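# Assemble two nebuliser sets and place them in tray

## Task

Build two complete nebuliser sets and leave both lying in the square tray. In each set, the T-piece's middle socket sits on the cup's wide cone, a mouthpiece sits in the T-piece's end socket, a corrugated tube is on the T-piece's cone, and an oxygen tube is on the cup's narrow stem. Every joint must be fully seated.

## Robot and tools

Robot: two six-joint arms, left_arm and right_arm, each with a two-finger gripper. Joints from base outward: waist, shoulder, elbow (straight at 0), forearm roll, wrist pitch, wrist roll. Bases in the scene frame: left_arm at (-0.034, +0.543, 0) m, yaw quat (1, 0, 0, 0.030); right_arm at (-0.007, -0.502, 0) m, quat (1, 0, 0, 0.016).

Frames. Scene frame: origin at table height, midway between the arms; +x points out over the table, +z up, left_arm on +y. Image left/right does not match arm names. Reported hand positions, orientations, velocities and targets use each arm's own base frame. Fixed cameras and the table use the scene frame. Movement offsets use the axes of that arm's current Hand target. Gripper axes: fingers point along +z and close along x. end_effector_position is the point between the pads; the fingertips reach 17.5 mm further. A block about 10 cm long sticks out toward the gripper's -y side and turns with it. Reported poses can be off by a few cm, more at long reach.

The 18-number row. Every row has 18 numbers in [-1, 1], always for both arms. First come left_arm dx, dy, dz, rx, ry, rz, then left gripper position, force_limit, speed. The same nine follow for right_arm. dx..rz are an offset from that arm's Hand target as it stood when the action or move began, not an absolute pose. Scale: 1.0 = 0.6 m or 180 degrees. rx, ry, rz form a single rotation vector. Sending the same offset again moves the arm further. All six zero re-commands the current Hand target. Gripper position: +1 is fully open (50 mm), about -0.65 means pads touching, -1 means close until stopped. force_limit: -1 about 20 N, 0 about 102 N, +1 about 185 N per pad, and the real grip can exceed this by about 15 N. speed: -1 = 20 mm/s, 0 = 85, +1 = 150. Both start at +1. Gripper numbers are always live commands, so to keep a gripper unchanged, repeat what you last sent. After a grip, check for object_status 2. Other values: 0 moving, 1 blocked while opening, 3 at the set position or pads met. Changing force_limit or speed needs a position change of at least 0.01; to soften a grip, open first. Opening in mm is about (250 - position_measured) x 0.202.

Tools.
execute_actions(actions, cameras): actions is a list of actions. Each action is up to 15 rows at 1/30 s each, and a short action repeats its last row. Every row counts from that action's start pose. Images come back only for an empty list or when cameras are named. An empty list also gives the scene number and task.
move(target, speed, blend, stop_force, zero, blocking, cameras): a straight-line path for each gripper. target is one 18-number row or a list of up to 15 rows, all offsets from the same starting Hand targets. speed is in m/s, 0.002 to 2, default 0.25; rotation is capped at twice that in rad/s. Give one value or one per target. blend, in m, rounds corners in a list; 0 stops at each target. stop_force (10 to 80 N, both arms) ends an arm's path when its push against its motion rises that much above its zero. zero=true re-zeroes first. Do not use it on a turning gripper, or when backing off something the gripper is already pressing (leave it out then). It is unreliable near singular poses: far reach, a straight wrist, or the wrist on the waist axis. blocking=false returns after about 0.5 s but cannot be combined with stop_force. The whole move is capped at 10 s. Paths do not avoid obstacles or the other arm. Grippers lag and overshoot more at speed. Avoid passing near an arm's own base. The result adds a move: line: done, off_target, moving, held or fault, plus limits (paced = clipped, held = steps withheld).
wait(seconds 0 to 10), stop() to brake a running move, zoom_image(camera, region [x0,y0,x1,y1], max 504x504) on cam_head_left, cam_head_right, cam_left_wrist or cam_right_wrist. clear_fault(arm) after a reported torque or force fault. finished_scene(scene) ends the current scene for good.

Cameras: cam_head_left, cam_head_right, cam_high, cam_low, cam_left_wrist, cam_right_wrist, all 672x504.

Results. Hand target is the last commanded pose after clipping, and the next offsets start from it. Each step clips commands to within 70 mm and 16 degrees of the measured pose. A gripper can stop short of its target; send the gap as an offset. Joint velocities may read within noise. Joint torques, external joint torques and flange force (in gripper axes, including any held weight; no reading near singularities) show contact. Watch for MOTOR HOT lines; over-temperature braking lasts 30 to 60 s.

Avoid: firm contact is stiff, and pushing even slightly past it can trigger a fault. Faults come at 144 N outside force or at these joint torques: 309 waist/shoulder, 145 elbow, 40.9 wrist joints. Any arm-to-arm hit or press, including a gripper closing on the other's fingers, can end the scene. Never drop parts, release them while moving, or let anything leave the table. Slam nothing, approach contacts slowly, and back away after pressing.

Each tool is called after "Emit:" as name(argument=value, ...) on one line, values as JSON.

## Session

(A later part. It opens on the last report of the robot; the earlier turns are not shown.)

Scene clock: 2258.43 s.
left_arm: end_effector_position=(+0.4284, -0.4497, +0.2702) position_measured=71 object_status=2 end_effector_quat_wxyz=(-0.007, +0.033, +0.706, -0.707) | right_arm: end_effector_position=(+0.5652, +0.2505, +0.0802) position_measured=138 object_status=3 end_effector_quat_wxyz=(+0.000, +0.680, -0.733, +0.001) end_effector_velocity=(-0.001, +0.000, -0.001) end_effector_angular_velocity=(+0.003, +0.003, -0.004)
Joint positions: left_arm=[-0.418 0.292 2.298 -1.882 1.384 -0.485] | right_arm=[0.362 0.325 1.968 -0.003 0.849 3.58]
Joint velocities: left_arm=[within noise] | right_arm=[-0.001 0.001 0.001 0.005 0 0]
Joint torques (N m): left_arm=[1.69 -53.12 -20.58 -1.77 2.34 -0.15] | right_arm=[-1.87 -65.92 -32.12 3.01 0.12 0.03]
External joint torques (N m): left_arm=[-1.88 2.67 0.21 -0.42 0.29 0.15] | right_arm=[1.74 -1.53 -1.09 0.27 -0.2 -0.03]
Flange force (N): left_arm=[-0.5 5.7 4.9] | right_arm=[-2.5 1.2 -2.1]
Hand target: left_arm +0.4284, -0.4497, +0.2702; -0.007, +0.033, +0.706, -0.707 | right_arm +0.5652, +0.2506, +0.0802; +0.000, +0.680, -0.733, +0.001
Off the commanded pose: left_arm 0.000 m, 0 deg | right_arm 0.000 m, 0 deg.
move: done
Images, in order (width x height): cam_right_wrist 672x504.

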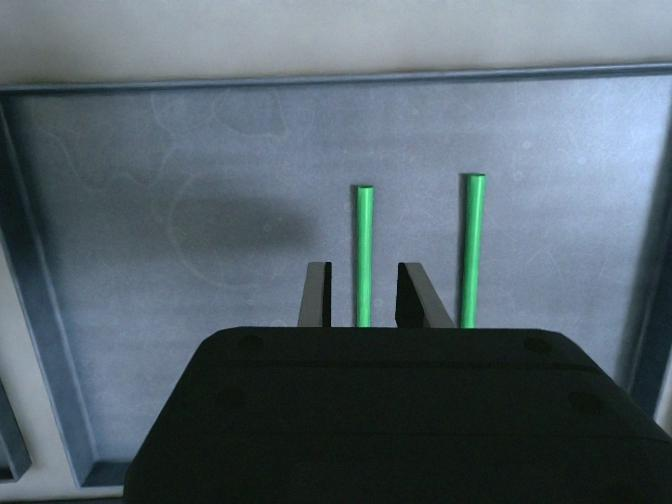

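Emit:
move(target=[[0,0,0,0,0,0,-0.97,1,-0.6,0.0058,0,0.0962,0,0,0,0.1,1,-0.6],[0,0,0,0,0,0,-0.97,1,-0.6,0.0058,0,0.0962,0,0,0,-1,0.2,-0.6],[0,0,0,0,0,0,-0.97,1,-0.6,0.0058,0,-0.1997,0,0,0,-1,0.2,-0.6],[0,0,0,0,0,0,-0.97,1,-0.6,-0.332,0.234,-0.2338,0.3781,-0.3953,-0.3942,-1,0.2,-0.6]], speed=[0.12, 0.12, 0.25, 0.5], blend=[0, 0, 0.04, 0], cameras=["cam_right_wrist", "cam_head_right", "cam_low"])

Scene clock: 2278.43 s.
left_arm: end_effector_position=(+0.4284, -0.4497, +0.2702) position_measured=71 object_status=2 end_effector_quat_wxyz=(-0.007, +0.033, +0.706, -0.707) | right_arm: end_effector_position=(+0.4399, +0.4599, +0.2200) position_measured=227 object_status=2 end_effector_quat_wxyz=(+0.707, -0.707, +0.012, -0.011)
Joint positions: left_arm=[-0.418 0.292 2.298 -1.882 1.384 -0.485] | right_arm=[0.3 0.378 2.334 1.875 1.434 0.409]
Joint torques (N m): left_arm=[1.83 -53.28 -20.55 -1.75 2.33 -0.12] | right_arm=[-1.9 -61.27 -22.45 0.51 3.07 -0.03]
External joint torques (N m): left_arm=[-1.84 2.64 0.03 -0.45 0.3 0.11] | right_arm=[1.74 -0.79 -0.67 0.16 -0.27 0.04]
Flange force (N): left_arm=[-0.9 5.6 5.0] | right_arm=[-0.9 -2.0 4.3]
Hand target: left_arm +0.4284, -0.4497, +0.2702; -0.007, +0.033, +0.706, -0.707 | right_arm +0.4399, +0.4599, +0.2199; +0.707, -0.707, +0.012, -0.011
Off the commanded pose: left_arm 0.000 m, 0 deg | right_arm 0.000 m, 0 deg.
move: done; limits=paced
Images, in order (width x height): cam_head_right 672x504, cam_low 672x504, cam_right_wrist 672x504.

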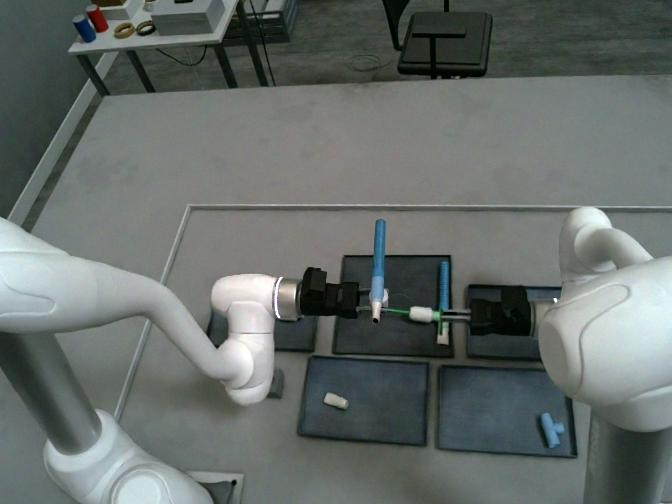

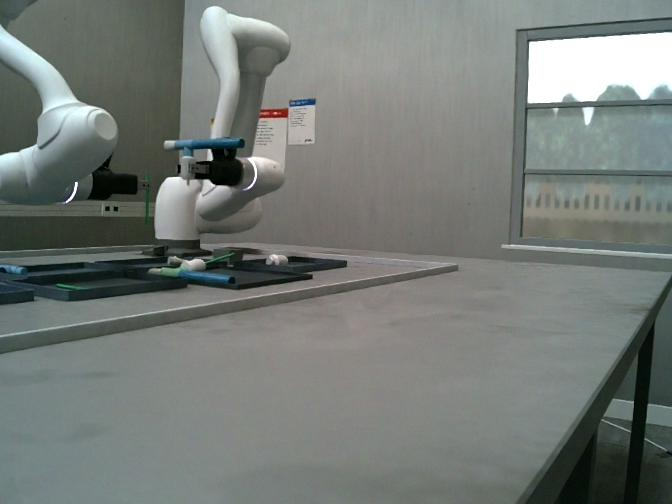

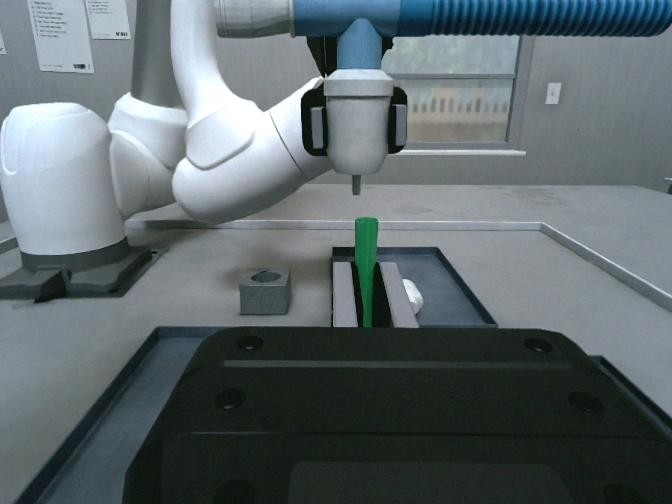

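Emit:
move(target=[0,0,0,0,0,0,-0.97,1,-0.6,0.005,0.0665,0.2242,0,0,0,-1,0.2,-0.6], speed=0.2, cameras=["cam_right_wrist", "cam_low", "cam_left_wrist"])

Emit:
zoom_image(camera="cam_right_wrist", region=[296, 80, 436, 290])

Emit:
zoom_image(camera="cam_low", region=[140, 120, 240, 220])

Scene clock: 2288.50 s.
left_arm: end_effector_position=(+0.4284, -0.4497, +0.2702) position_measured=71 object_status=2 end_effector_quat_wxyz=(-0.007, +0.033, +0.706, -0.707) | right_arm: end_effector_position=(+0.4472, +0.5942, +0.1799) position_measured=227 object_status=2 end_effector_quat_wxyz=(+0.707, -0.707, +0.012, -0.011)
Joint positions: left_arm=[-0.418 0.292 2.298 -1.882 1.384 -0.485] | right_arm=[0.542 0.516 2.21 2.104 1.349 0.356]
Joint torques (N m): left_arm=[1.55 -52.94 -20.48 -1.72 2.33 -0.12] | right_arm=[-1.8 -74.47 -22.17 0.05 3.11 0.01]
External joint torques (N m): left_arm=[-1.43 2.27 0.03 -0.47 0.3 0.12] | right_arm=[1.61 -1.22 -0.73 0.11 -0.23 -0.01]
Flange force (N): left_arm=[-0.8 4.9 4.1] | right_arm=[-1.4 -2.5 3.1]
Hand target: left_arm +0.4284, -0.4497, +0.2702; -0.007, +0.033, +0.706, -0.707 | right_arm +0.4472, +0.5942, +0.1798; +0.707, -0.707, +0.012, -0.011
Off the commanded pose: left_arm 0.000 m, 0 deg | right_arm 0.000 m, 0 deg.
move: done
Images, in order (width x height): cam_low 672x504, cam_left_wrist 672x504, cam_right_wrist 672x504.

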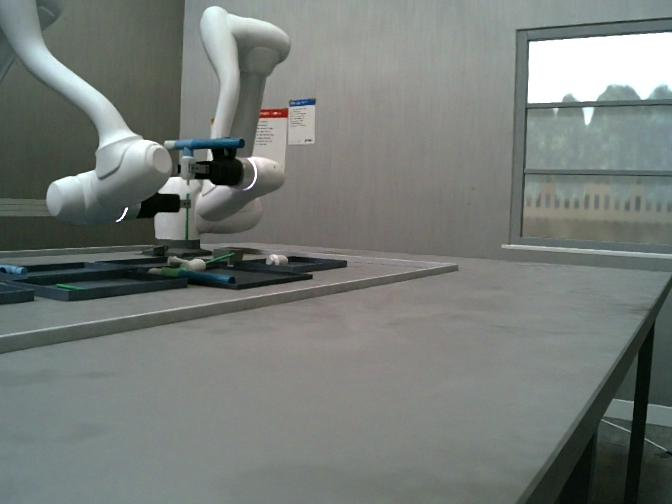

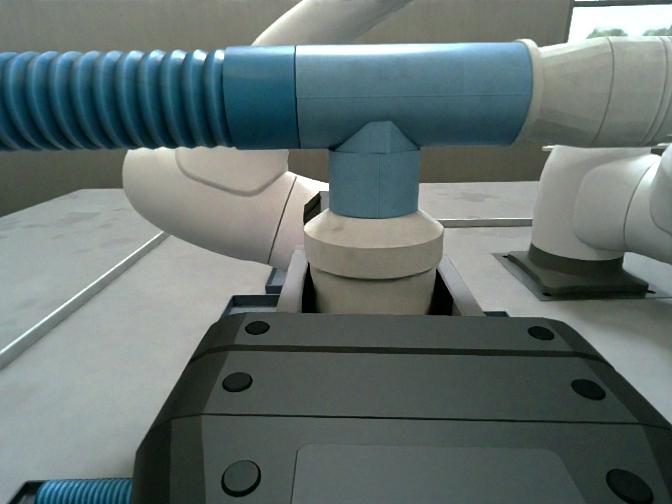

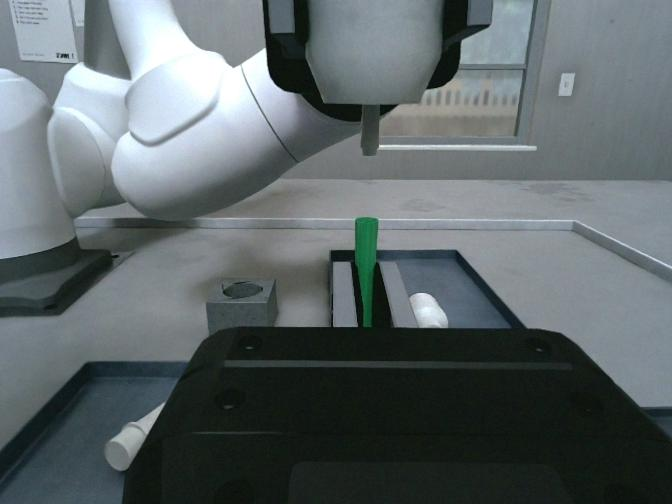

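Scaled by 2.400 from the camera's 672x504 image, which has a finer 960x720 frame.

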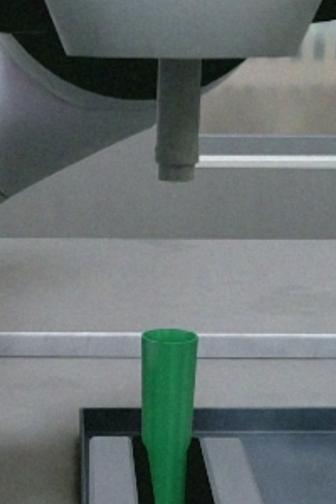

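Scaled by 5.040 from the camera's 672x504 image, which has a finer 960x720 frame.

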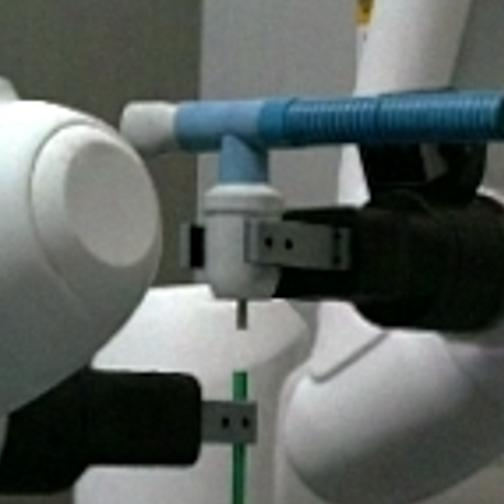

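Emit:
move(target=[0,0,0,0,0,0,-0.97,1,-0.6,0,-0.0233,0.001,0,0,0.0083,-1,0.2,-0.6], speed=0.08, cameras=["cam_right_wrist", "cam_low"])

Emit:
zoom_image(camera="cam_right_wrist", region=[316, 100, 416, 250])

Emit:
zoom_image(camera="cam_low", region=[165, 160, 215, 210])

Scene clock: 2303.97 s.
left_arm: end_effector_position=(+0.4284, -0.4497, +0.2702) position_measured=71 object_status=2 end_effector_quat_wxyz=(-0.007, +0.033, +0.706, -0.707) | right_arm: end_effector_position=(+0.4472, +0.5948, +0.1938) position_measured=227 object_status=2 end_effector_quat_wxyz=(+0.707, -0.707, +0.021, -0.002)
Joint positions: left_arm=[-0.418 0.292 2.298 -1.882 1.384 -0.485] | right_arm=[0.543 0.491 2.207 2.1 1.334 0.407]
Joint torques (N m): left_arm=[1.77 -52.99 -20.59 -1.73 2.34 -0.16] | right_arm=[-1.83 -73.12 -23.12 0.05 3.07 0.01]
External joint torques (N m): left_arm=[-1.96 2.75 0.32 -0.45 0.28 0.16] | right_arm=[1.25 -0.69 -0.76 0.16 -0.24 -0.01]
Flange force (N): left_arm=[-0.3 5.9 5.1] | right_arm=[-0.8 -1.5 2.9]
Hand target: left_arm +0.4284, -0.4497, +0.2702; -0.007, +0.033, +0.706, -0.707 | right_arm +0.4472, +0.5948, +0.1938; +0.707, -0.707, +0.021, -0.002
Off the commanded pose: left_arm 0.000 m, 0 deg | right_arm 0.000 m, 0 deg.
move: done
Images, in order (width x height): cam_low 672x504, cam_right_wrist 672x504.

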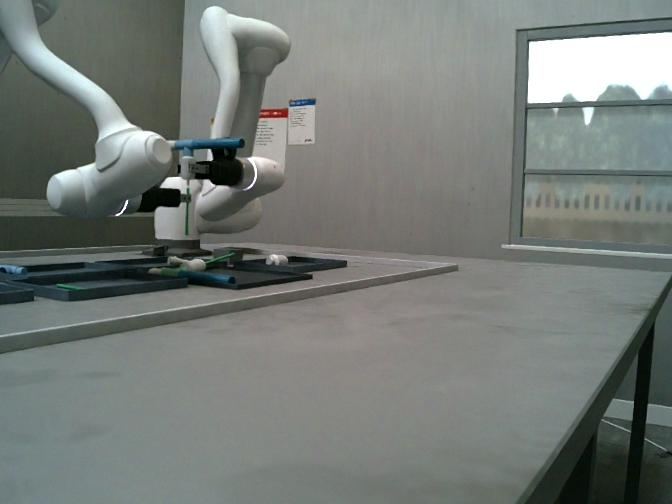

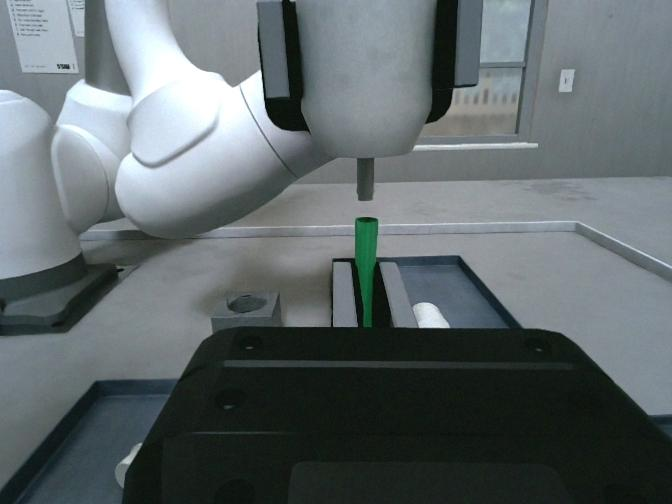

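Scaled by 3.360 from the camera's 672x504 image, which has a finer 960x720 frame.

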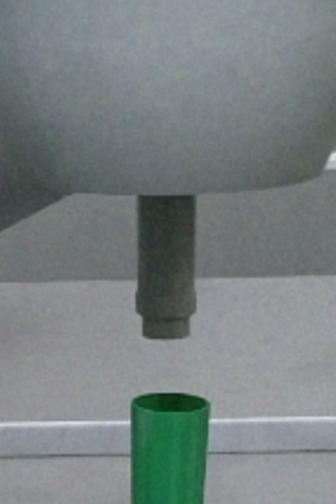

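Scaled by 10.080 from the camera's 672x504 image, which has a finer 960x720 frame.

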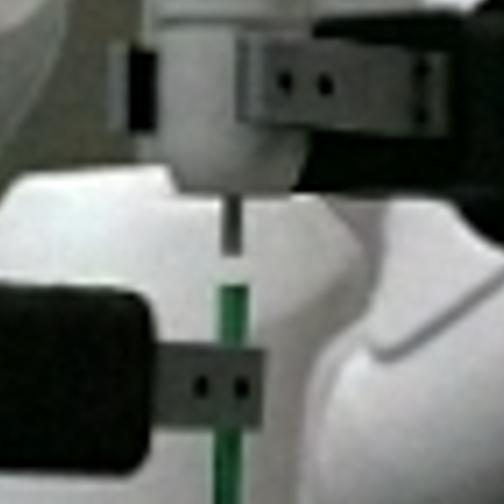

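Emit:
move(target=[0,0,0,0,0,0,-0.97,1,-0.6,-0.0008,-0.005,-0.0005,0,0,0,-1,0.2,-0.6], speed=0.05)

Emit:
move(target=[0,0,0,0,0,0,-0.97,1,-0.6,0,-0.055,0,0,0,0,-1,0.2,-0.6], speed=0.013, stop_force=12, cameras=["cam_right_wrist", "cam_low"])

Emit:
zoom_image(camera="cam_right_wrist", region=[316, 120, 416, 270])

Emit:
zoom_image(camera="cam_low", region=[165, 160, 215, 210])

Scene clock: 2316.50 s.
left_arm: end_effector_position=(+0.4284, -0.4497, +0.2702) position_measured=71 object_status=2 end_effector_quat_wxyz=(-0.007, +0.033, +0.706, -0.707) | right_arm: end_effector_position=(+0.4468, +0.5946, +0.1968) position_measured=227 object_status=2 end_effector_quat_wxyz=(+0.707, -0.707, +0.021, -0.002)
Joint positions: left_arm=[-0.418 0.292 2.298 -1.882 1.384 -0.485] | right_arm=[0.543 0.485 2.207 2.099 1.332 0.411]
Joint torques (N m): left_arm=[1.77 -52.87 -20.53 -1.72 2.34 -0.13] | right_arm=[-2.14 -72.9 -23.53 0.07 3.09 0.03]
External joint torques (N m): left_arm=[-1.9 2.58 -0.02 -0.49 0.28 0.13] | right_arm=[1.6 -1.04 -0.73 0.14 -0.24 -0.03]
Flange force (N): left_arm=[-0.8 5.5 5.2] | right_arm=[-1.5 -2.1 3.2]
Hand target: left_arm +0.4284, -0.4497, +0.2702; -0.007, +0.033, +0.706, -0.707 | right_arm +0.4468, +0.5946, +0.1968; +0.707, -0.707, +0.021, -0.002
Off the commanded pose: left_arm 0.000 m, 0 deg | right_arm 0.000 m, 0 deg.
move: done

Scene clock: 2318.60 s.
left_arm: end_effector_position=(+0.4284, -0.4497, +0.2703) position_measured=71 object_status=2 end_effector_quat_wxyz=(-0.007, +0.033, +0.706, -0.707) | right_arm: end_effector_position=(+0.4473, +0.5946, +0.2163) position_measured=227 object_status=2 end_effector_quat_wxyz=(+0.707, -0.707, +0.021, -0.002)
Joint positions: left_arm=[-0.418 0.292 2.298 -1.882 1.384 -0.485] | right_arm=[0.542 0.451 2.203 2.089 1.312 0.446]
Joint torques (N m): left_arm=[-1.89 -43.94 -11.46 1.91 -1.1 -0.27] | right_arm=[-4.9 -82.62 -34.88 3.72 7.17 0.23]
External joint torques (N m): left_arm=[1.64 -6.52 -8.78 -4.09 3.73 0.26] | right_arm=[4.84 10.45 9.21 -3.53 -4.37 -0.23]
Flange force (N): left_arm=[-7.2 -10.8 2.3] | right_arm=[-7.1 15.2 2.3]
Hand target: left_arm +0.4284, -0.4497, +0.2702; -0.007, +0.033, +0.706, -0.707 | right_arm +0.4473, +0.5946, +0.2163; +0.707, -0.707, +0.021, -0.002 (not the last commanded pose)
Off the commanded pose: left_arm 0.000 m, 0 deg | right_arm 0.014 m, 0 deg.
move: contact (right_arm)
Images, in order (width x height): cam_low 672x504, cam_right_wrist 672x504.

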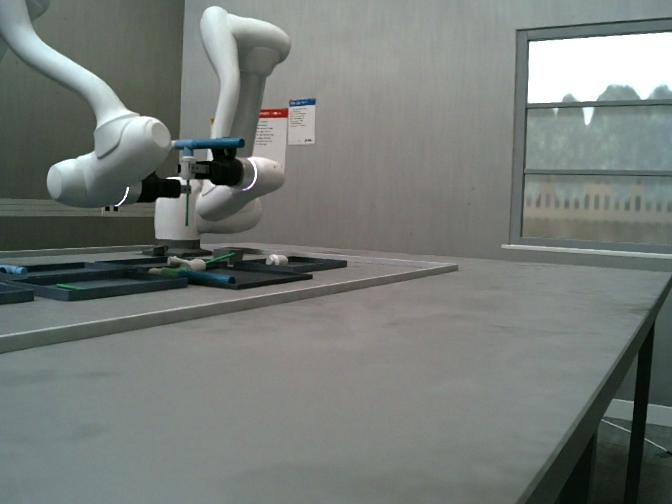

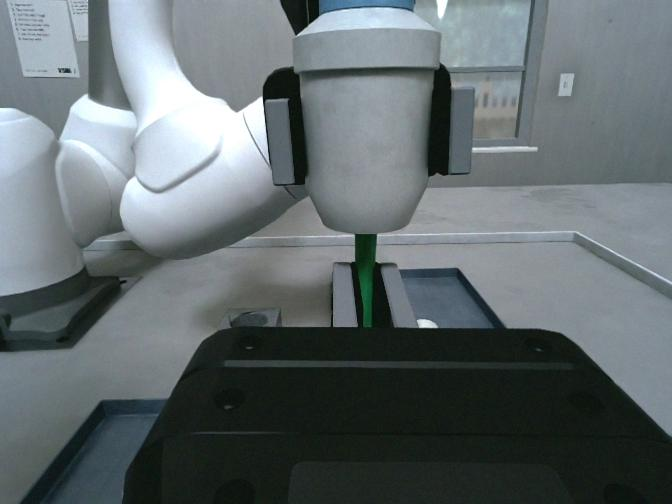

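Scaled by 3.360 from the camera's 672x504 image, which has a finer 960x720 frame.

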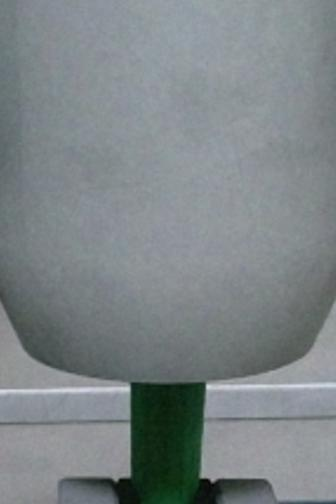

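Scaled by 10.080 from the camera's 672x504 image, which has a finer 960x720 frame.

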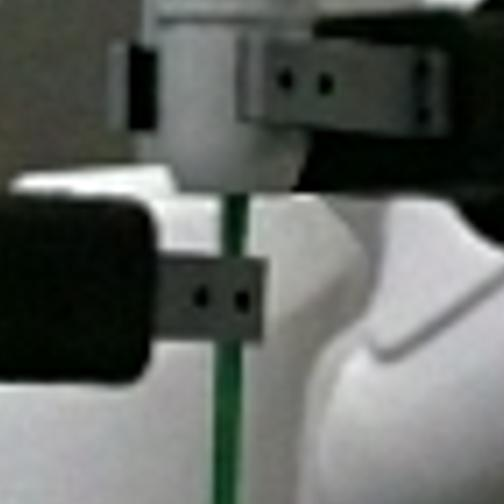

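Emit:
move(target=[[0,0,0,0,0,0,-0.97,1,-0.6,-0.00218,-0.001,0.00009,0,0.02778,0,-1,0.2,-0.6],[0,0,0,0,0,0,-0.97,1,-0.6,0.00218,-0.0018,0.00009,0,-0.02778,0,-1,0.2,-0.6],[0,0,0,0,0,0,-0.97,1,-0.6,-0.00218,-0.0025,0.00009,0,0.02778,0,-1,0.2,-0.6],[0,0,0,0,0,0,-0.97,1,-0.6,0,-0.0025,0,0,0,0,-1,0.2,-0.6]], speed=0.07, cameras=["cam_right_wrist", "cam_low"])

Emit:
zoom_image(camera="cam_right_wrist", region=[316, 180, 416, 290])

Emit:
zoom_image(camera="cam_low", region=[165, 160, 215, 210])

Scene clock: 2329.93 s.
left_arm: end_effector_position=(+0.4284, -0.4497, +0.2702) position_measured=71 object_status=2 end_effector_quat_wxyz=(-0.007, +0.033, +0.706, -0.707) | right_arm: end_effector_position=(+0.4474, +0.5946, +0.2178) position_measured=227 object_status=2 end_effector_quat_wxyz=(+0.707, -0.707, +0.021, -0.002)
Joint positions: left_arm=[-0.418 0.292 2.298 -1.882 1.384 -0.485] | right_arm=[0.542 0.448 2.202 2.089 1.311 0.449]
Joint torques (N m): left_arm=[-1.11 -28 -2.01 5.03 -8.13 -0.18] | right_arm=[-3.14 -101.48 -45.09 6.32 15.12 0.18]
External joint torques (N m): left_arm=[1.06 -22.41 -18.31 -7.21 10.75 0.17] | right_arm=[2.82 29.54 19.34 -6.1 -12.32 -0.18]
Flange force (N): left_arm=[-6.0 -38.4 1.3] | right_arm=[-2.6 42.0 2.3]
Hand target: left_arm +0.4284, -0.4497, +0.2702; -0.007, +0.033, +0.706, -0.707 | right_arm +0.4474, +0.5946, +0.2178; +0.707, -0.707, +0.021, -0.002
Off the commanded pose: left_arm 0.000 m, 0 deg | right_arm 0.000 m, 0 deg.
move: done
Images, in order (width x height): cam_low 672x504, cam_right_wrist 672x504.

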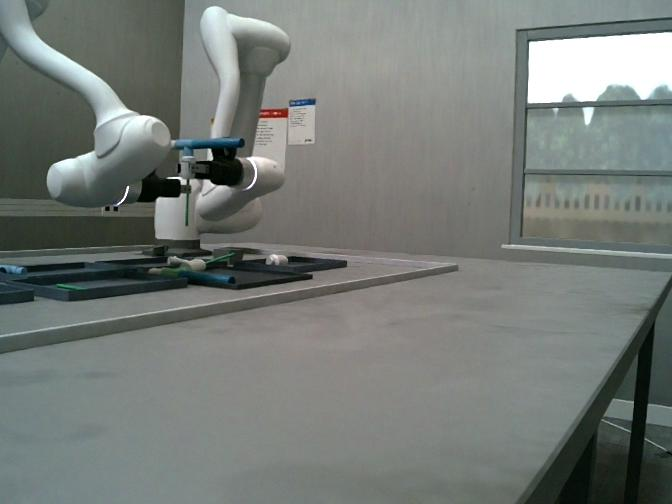

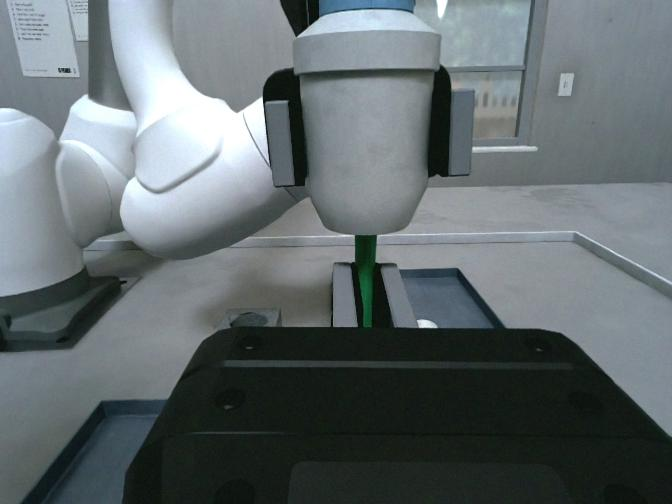

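Scaled by 4.582 from the camera's 672x504 image, which has a finer 960x720 frame.

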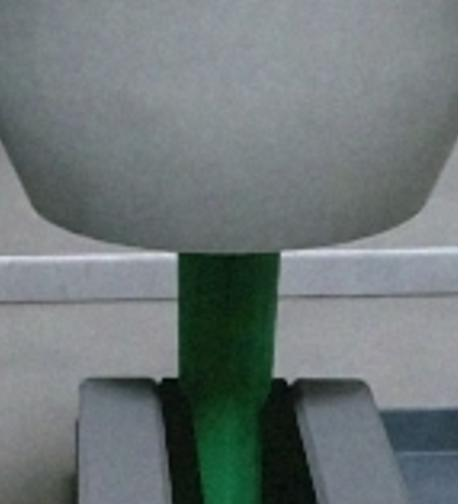

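Scaled by 10.080 from the camera's 672x504 image, which has a finer 960x720 frame.

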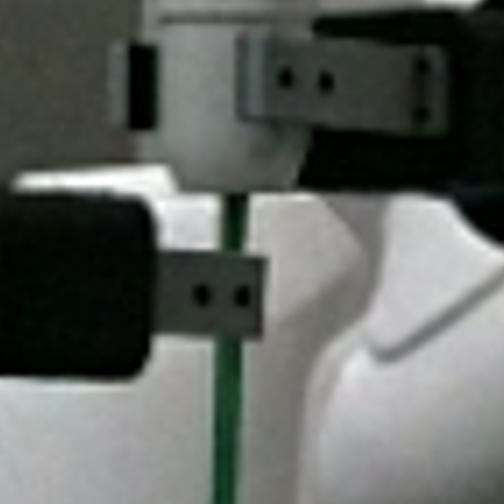

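Emit:
move(target=[[0,0,0,0,0,0,-0.97,1,-0.6,-0.00218,-0.0006,0.00009,0,0.02778,0,-1,0.2,-0.6],[0,0,0,0,0,0,-0.97,1,-0.6,0.00218,-0.0008,0.00009,0,-0.02778,0,-1,0.2,-0.6],[0,0,0,0,0,0,-0.97,1,-0.6,0,-0.0008,0,0,0,0,-1,0.2,-0.6]], speed=0.07, cameras=["cam_right_wrist"])

Emit:
zoom_image(camera="cam_right_wrist", region=[316, 180, 416, 290])

Scene clock: 2343.83 s.
left_arm: end_effector_position=(+0.4284, -0.4497, +0.2703) position_measured=71 object_status=2 end_effector_quat_wxyz=(-0.007, +0.033, +0.706, -0.707) | right_arm: end_effector_position=(+0.4474, +0.5946, +0.2182) position_measured=227 object_status=2 end_effector_quat_wxyz=(+0.707, -0.707, +0.021, -0.002)
Joint positions: left_arm=[-0.418 0.292 2.298 -1.882 1.384 -0.485] | right_arm=[0.542 0.448 2.202 2.088 1.31 0.45]
Joint torques (N m): left_arm=[-1.06 -23.25 0.74 5.87 -10.39 -0.13] | right_arm=[-2.43 -107.17 -48.52 7.06 17.51 0.14]
External joint torques (N m): left_arm=[0.86 -27.26 -21.14 -8.06 13.02 0.13] | right_arm=[2.52 35.12 22.69 -6.88 -14.7 -0.14]
Flange force (N): left_arm=[-5.6 -46.8 0.6] | right_arm=[-2.1 49.8 2.4]
Hand target: left_arm +0.4284, -0.4497, +0.2702; -0.007, +0.033, +0.706, -0.707 | right_arm +0.4474, +0.5946, +0.2182; +0.707, -0.707, +0.021, -0.002
Off the commanded pose: left_arm 0.000 m, 0 deg | right_arm 0.000 m, 0 deg.
move: done
Images, in order (width x height): cam_right_wrist 672x504.

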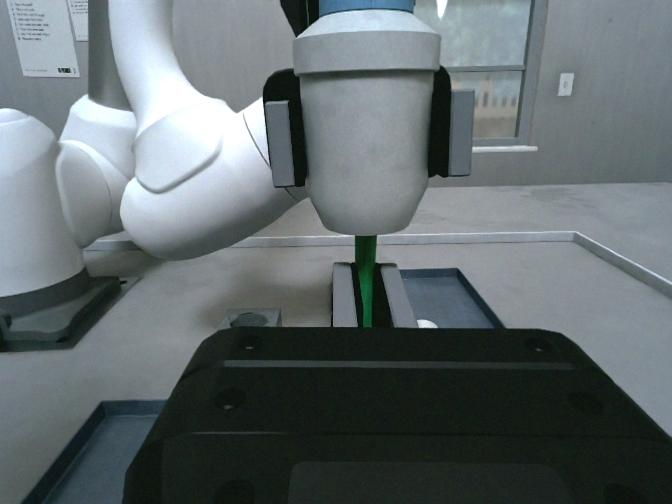

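Scaled by 4.582 from the camera's 672x504 image, which has a finer 960x720 frame.

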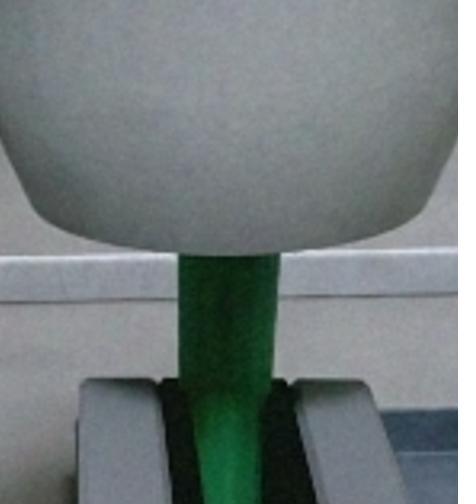

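Emit:
move(target=[[0,0,0,0,0,0,-0.97,1,-0.6,0,0.001,0,0,0,0,-1,0.2,-0.6],[0,0,0,0,0,0,-0.97,1,-0.6,0,0.001,0,0,0,0,0.1,1,-0.6],[0,0,0,0,0,0,-0.97,1,-0.6,0,0.001,-0.2,0,0,0,0.1,1,-0.6],[-0.2242,-0.0251,0.0008,-0.4991,0.0184,0.0017,-0.97,1,-0.6,-0.0252,-0.1351,-0.7422,0,0,0,0.1,1,-0.6]], speed=[0.05, 0.05, 0.15, 0.4], blend=[0, 0, 0, 0], cameras=["cam_left_wrist", "cam_head_left", "cam_low"])

Scene clock: 2407.67 s.
left_arm: end_effector_position=(+0.5620, -0.4576, +0.2903) position_measured=71 object_status=2 end_effector_quat_wxyz=(+0.002, +0.048, +0.999, -0.001) | right_arm: end_effector_position=(+0.4202, +0.1500, +0.3003) position_measured=138 object_status=3 end_effector_quat_wxyz=(+0.707, -0.707, +0.021, -0.002)
Joint positions: left_arm=[-0.731 0.308 1.558 0.001 1.272 -2.206] | right_arm=[-0.409 0.189 2.351 1.255 1.779 0.596]
Joint torques (N m): left_arm=[1.52 -76.76 -42.09 4.36 -0.54 -0.16] | right_arm=[-2.22 -45.67 -26.43 2.2 2.83 0.01]
External joint torques (N m): left_arm=[-1.64 3.41 0.46 -0.28 0.48 0.16] | right_arm=[2.28 -1.82 -0.84 0.19 -0.23 -0.01]
Flange force (N): left_arm=[-2.6 -4.2 1.4] | right_arm=[1.2 -3.8 5.8]
Hand target: left_arm +0.5620, -0.4577, +0.2903; +0.002, +0.048, +0.999, -0.001 | right_arm +0.4203, +0.1500, +0.3003; +0.707, -0.707, +0.021, -0.002
Off the commanded pose: left_arm 0.000 m, 0 deg | right_arm 0.000 m, 0 deg.
move: done
Images, in order (width x height): cam_head_left 672x504, cam_low 672x504, cam_left_wrist 672x504.

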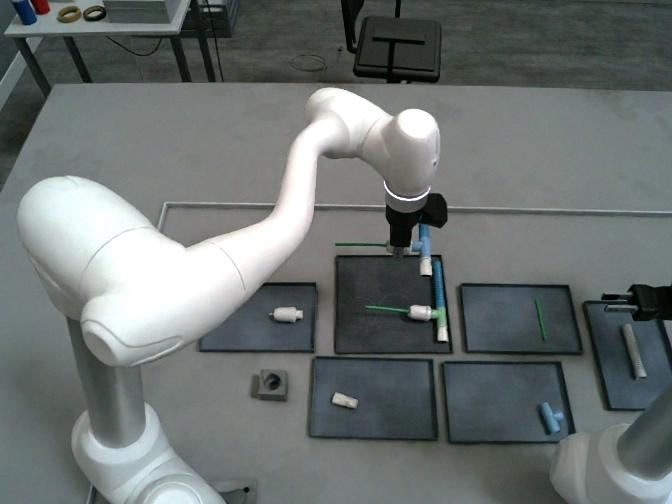

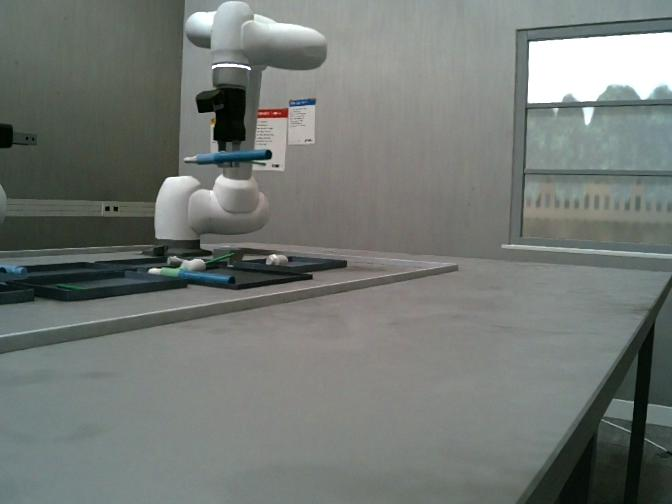

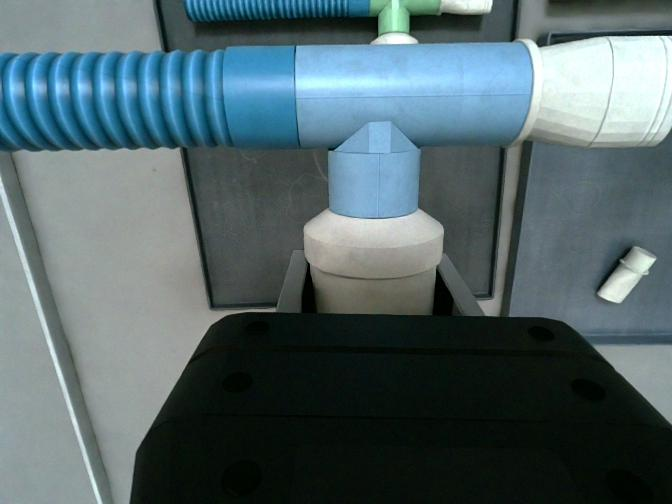

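Emit:
zoom_image(camera="cam_left_wrist", region=[140, 150, 340, 320])

Emit:
zoom_image(camera="cam_head_left", region=[324, 230, 464, 370])

Emit:
zoom_image(camera="cam_low", region=[130, 230, 330, 300])

Scaled by 2.520 from the camera's 672x504 image, which has a finer 960x720 frame.

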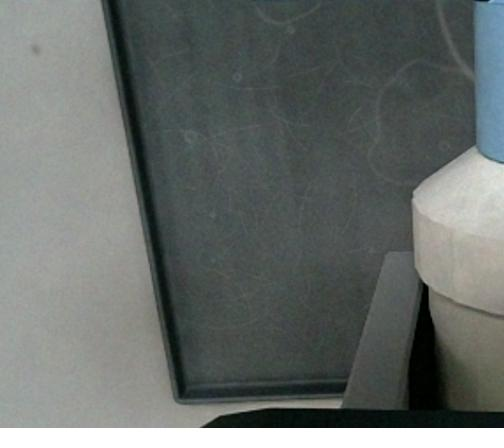

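Scaled by 3.600 from the camera's 672x504 image, which has a finer 960x720 frame.

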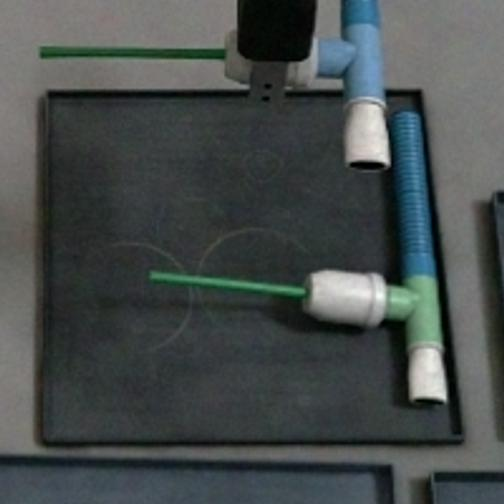

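Scaled by 2.520 from the camera's 672x504 image, which has a finer 960x720 frame.

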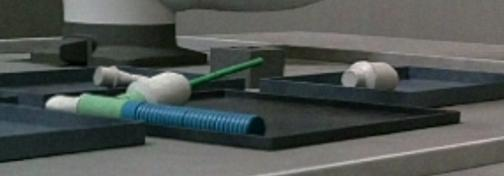

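Emit:
move(target=[[-0.0265,0.0393,0,0.0017,0.0004,0.4991,-0.97,1,-0.6,0,0,0,0,0,0,0.1,1,-0.6],[-0.0525,0.0788,0.1503,0.0002,-0.0862,0.9945,-0.97,1,-0.6,0,0,0,0,0,0,0.1,1,-0.6]], speed=0.38, blend=[0.02, 0], cameras=["cam_left_wrist", "cam_head_left", "cam_head_right", "cam_low"])

Scene clock: 2463.47 s.
left_arm: end_effector_position=(+0.5982, -0.4138, +0.2002) position_measured=71 object_status=2 end_effector_quat_wxyz=(+0.087, +0.995, -0.045, -0.002) | right_arm: end_effector_position=(+0.4203, +0.1500, +0.3003) position_measured=138 object_status=3 end_effector_quat_wxyz=(+0.707, -0.707, +0.021, -0.002)
Joint positions: left_arm=[-0.592 0.334 1.704 -0.178 1.023 1.156] | right_arm=[-0.409 0.189 2.351 1.255 1.779 0.596]
Joint torques (N m): left_arm=[1.58 -76.11 -39.2 3.69 -0.63 -0.13] | right_arm=[-1.68 -45.65 -26.46 2.22 2.8 0.03]
External joint torques (N m): left_arm=[-1.54 3.48 0.55 -0.23 0.42 0.13] | right_arm=[1.4 -1.18 -0.78 0.19 -0.21 -0.03]
Flange force (N): left_arm=[2.8 3.0 3.0] | right_arm=[1.2 -2.6 3.6]
Hand target: left_arm +0.5982, -0.4138, +0.2002; +0.087, +0.995, -0.045, -0.002 | right_arm +0.4203, +0.1500, +0.3003; +0.707, -0.707, +0.021, -0.002
Off the commanded pose: left_arm 0.000 m, 0 deg | right_arm 0.000 m, 0 deg.
move: done
Images, in order (width x height): cam_head_left 672x504, cam_head_right 672x504, cam_low 672x504, cam_left_wrist 672x504.

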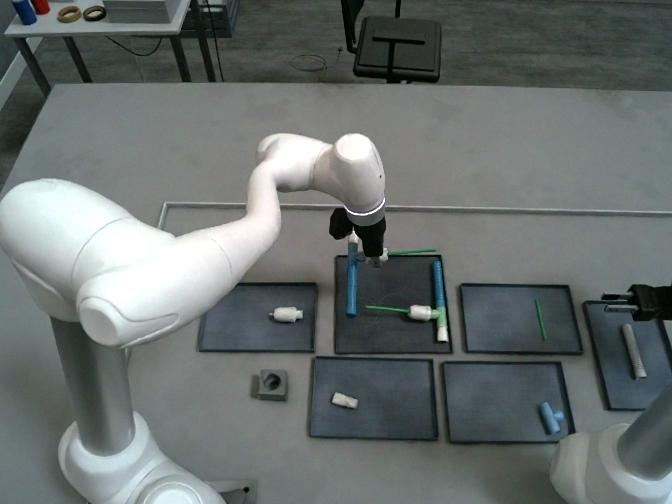

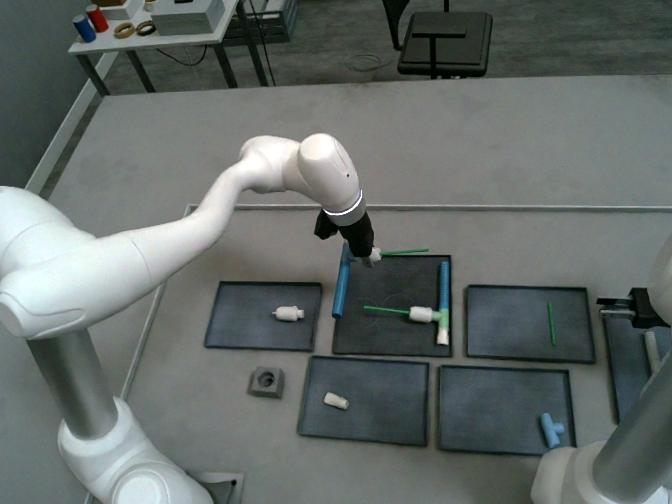

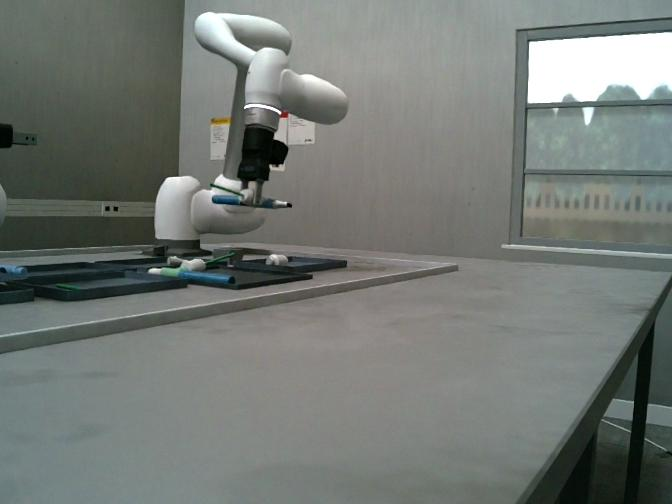

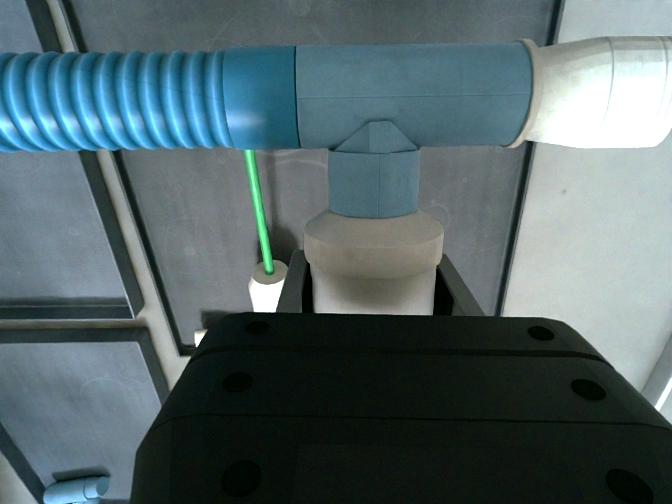

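Emit:
move(target=[-0.0092,-0.0343,0.1968,0,0,0,-0.97,1,-0.6,0,0,0,0,0,0,0.1,1,-0.6], speed=0.2, cameras=["cam_left_wrist", "cam_head_left", "cam_head_right", "cam_low"])

Emit:
zoom_image(camera="cam_head_left", region=[324, 240, 464, 360])

Emit:
zoom_image(camera="cam_head_right", region=[324, 240, 464, 360])

Emit:
zoom_image(camera="cam_low", region=[140, 200, 340, 300])

Scene clock: 2490.50 s.
left_arm: end_effector_position=(+0.5931, -0.4136, +0.0804) position_measured=71 object_status=2 end_effector_quat_wxyz=(+0.087, +0.995, -0.045, -0.002) | right_arm: end_effector_position=(+0.4203, +0.1500, +0.3003) position_measured=138 object_status=3 end_effector_quat_wxyz=(+0.707, -0.707, +0.021, -0.002)
Joint positions: left_arm=[-0.596 0.434 1.81 -0.207 0.821 1.202] | right_arm=[-0.409 0.189 2.351 1.255 1.779 0.596]
Joint torques (N m): left_arm=[1.46 -80.78 -34.09 3.26 -0.57 -0.11] | right_arm=[-1.93 -45.52 -26.48 2.2 2.82 0.03]
External joint torques (N m): left_arm=[-1.53 2.76 0.21 -0.23 0.37 0.11] | right_arm=[1.83 -1.62 -0.74 0.2 -0.23 -0.04]
Flange force (N): left_arm=[2.1 2.7 3.0] | right_arm=[0.9 -3.3 4.8]
Hand target: left_arm +0.5931, -0.4136, +0.0803; +0.087, +0.995, -0.045, -0.002 | right_arm +0.4203, +0.1500, +0.3003; +0.707, -0.707, +0.021, -0.002
Off the commanded pose: left_arm 0.000 m, 0 deg | right_arm 0.000 m, 0 deg.
move: done
Images, in order (width x height): cam_head_left 672x504, cam_head_right 672x504, cam_low 672x504, cam_left_wrist 672x504.

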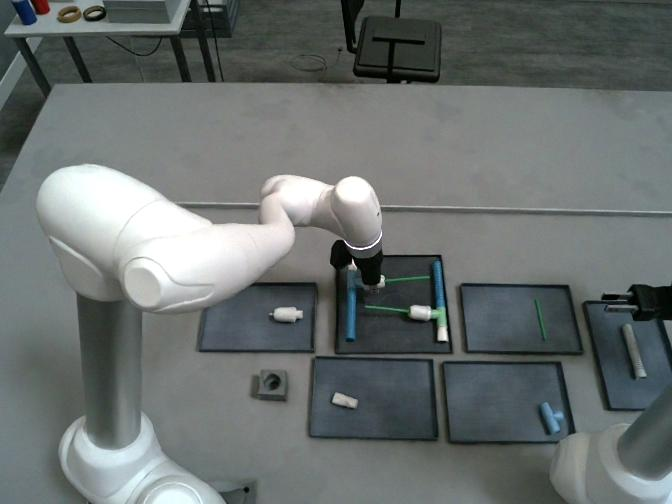

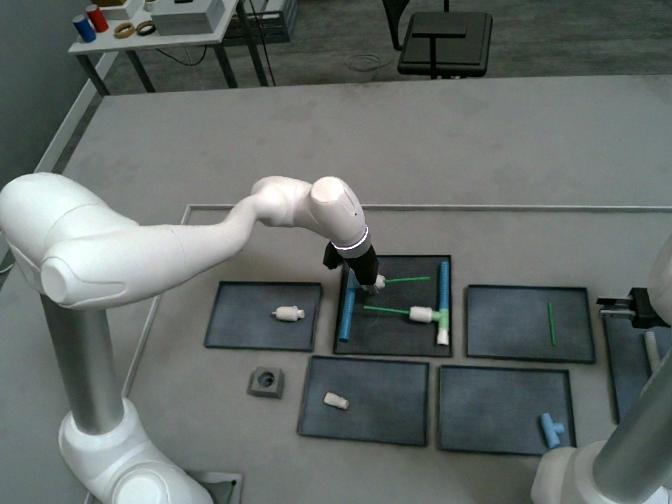

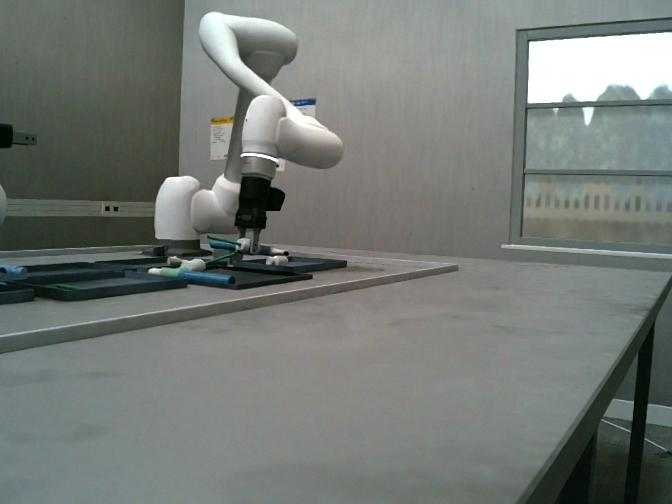

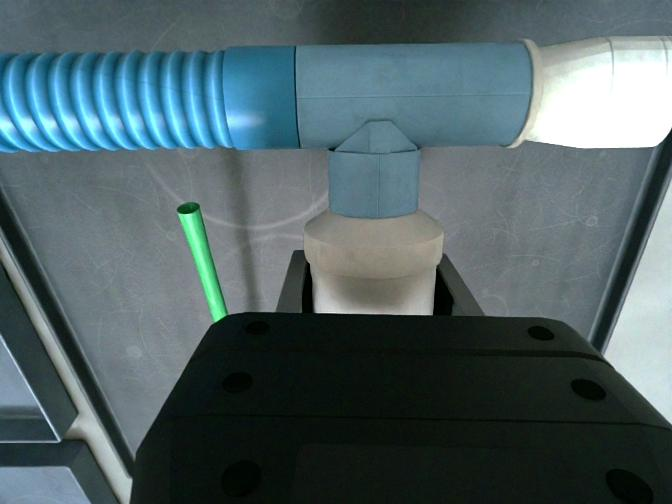

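Scaled by 3.600 from the camera's 672x504 image, which has a finer 960x720 frame.

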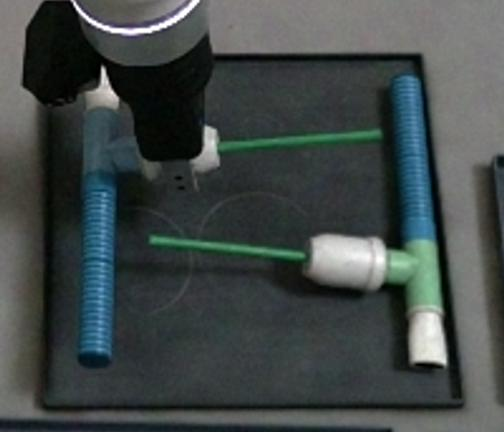

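Scaled by 3.600 from the camera's 672x504 image, which has a finer 960x720 frame.

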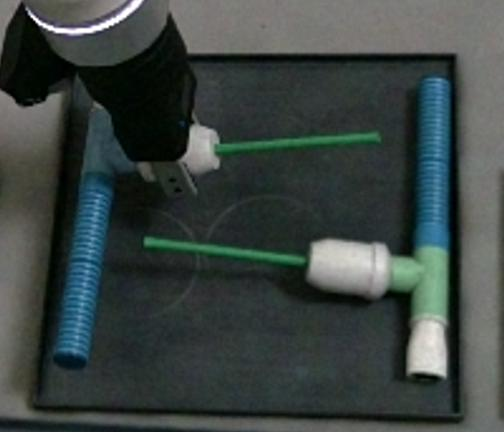

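Scaled by 2.520 from the camera's 672x504 image, which has a finer 960x720 frame.

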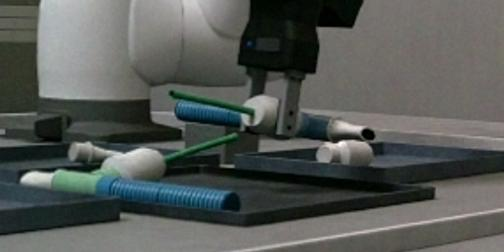

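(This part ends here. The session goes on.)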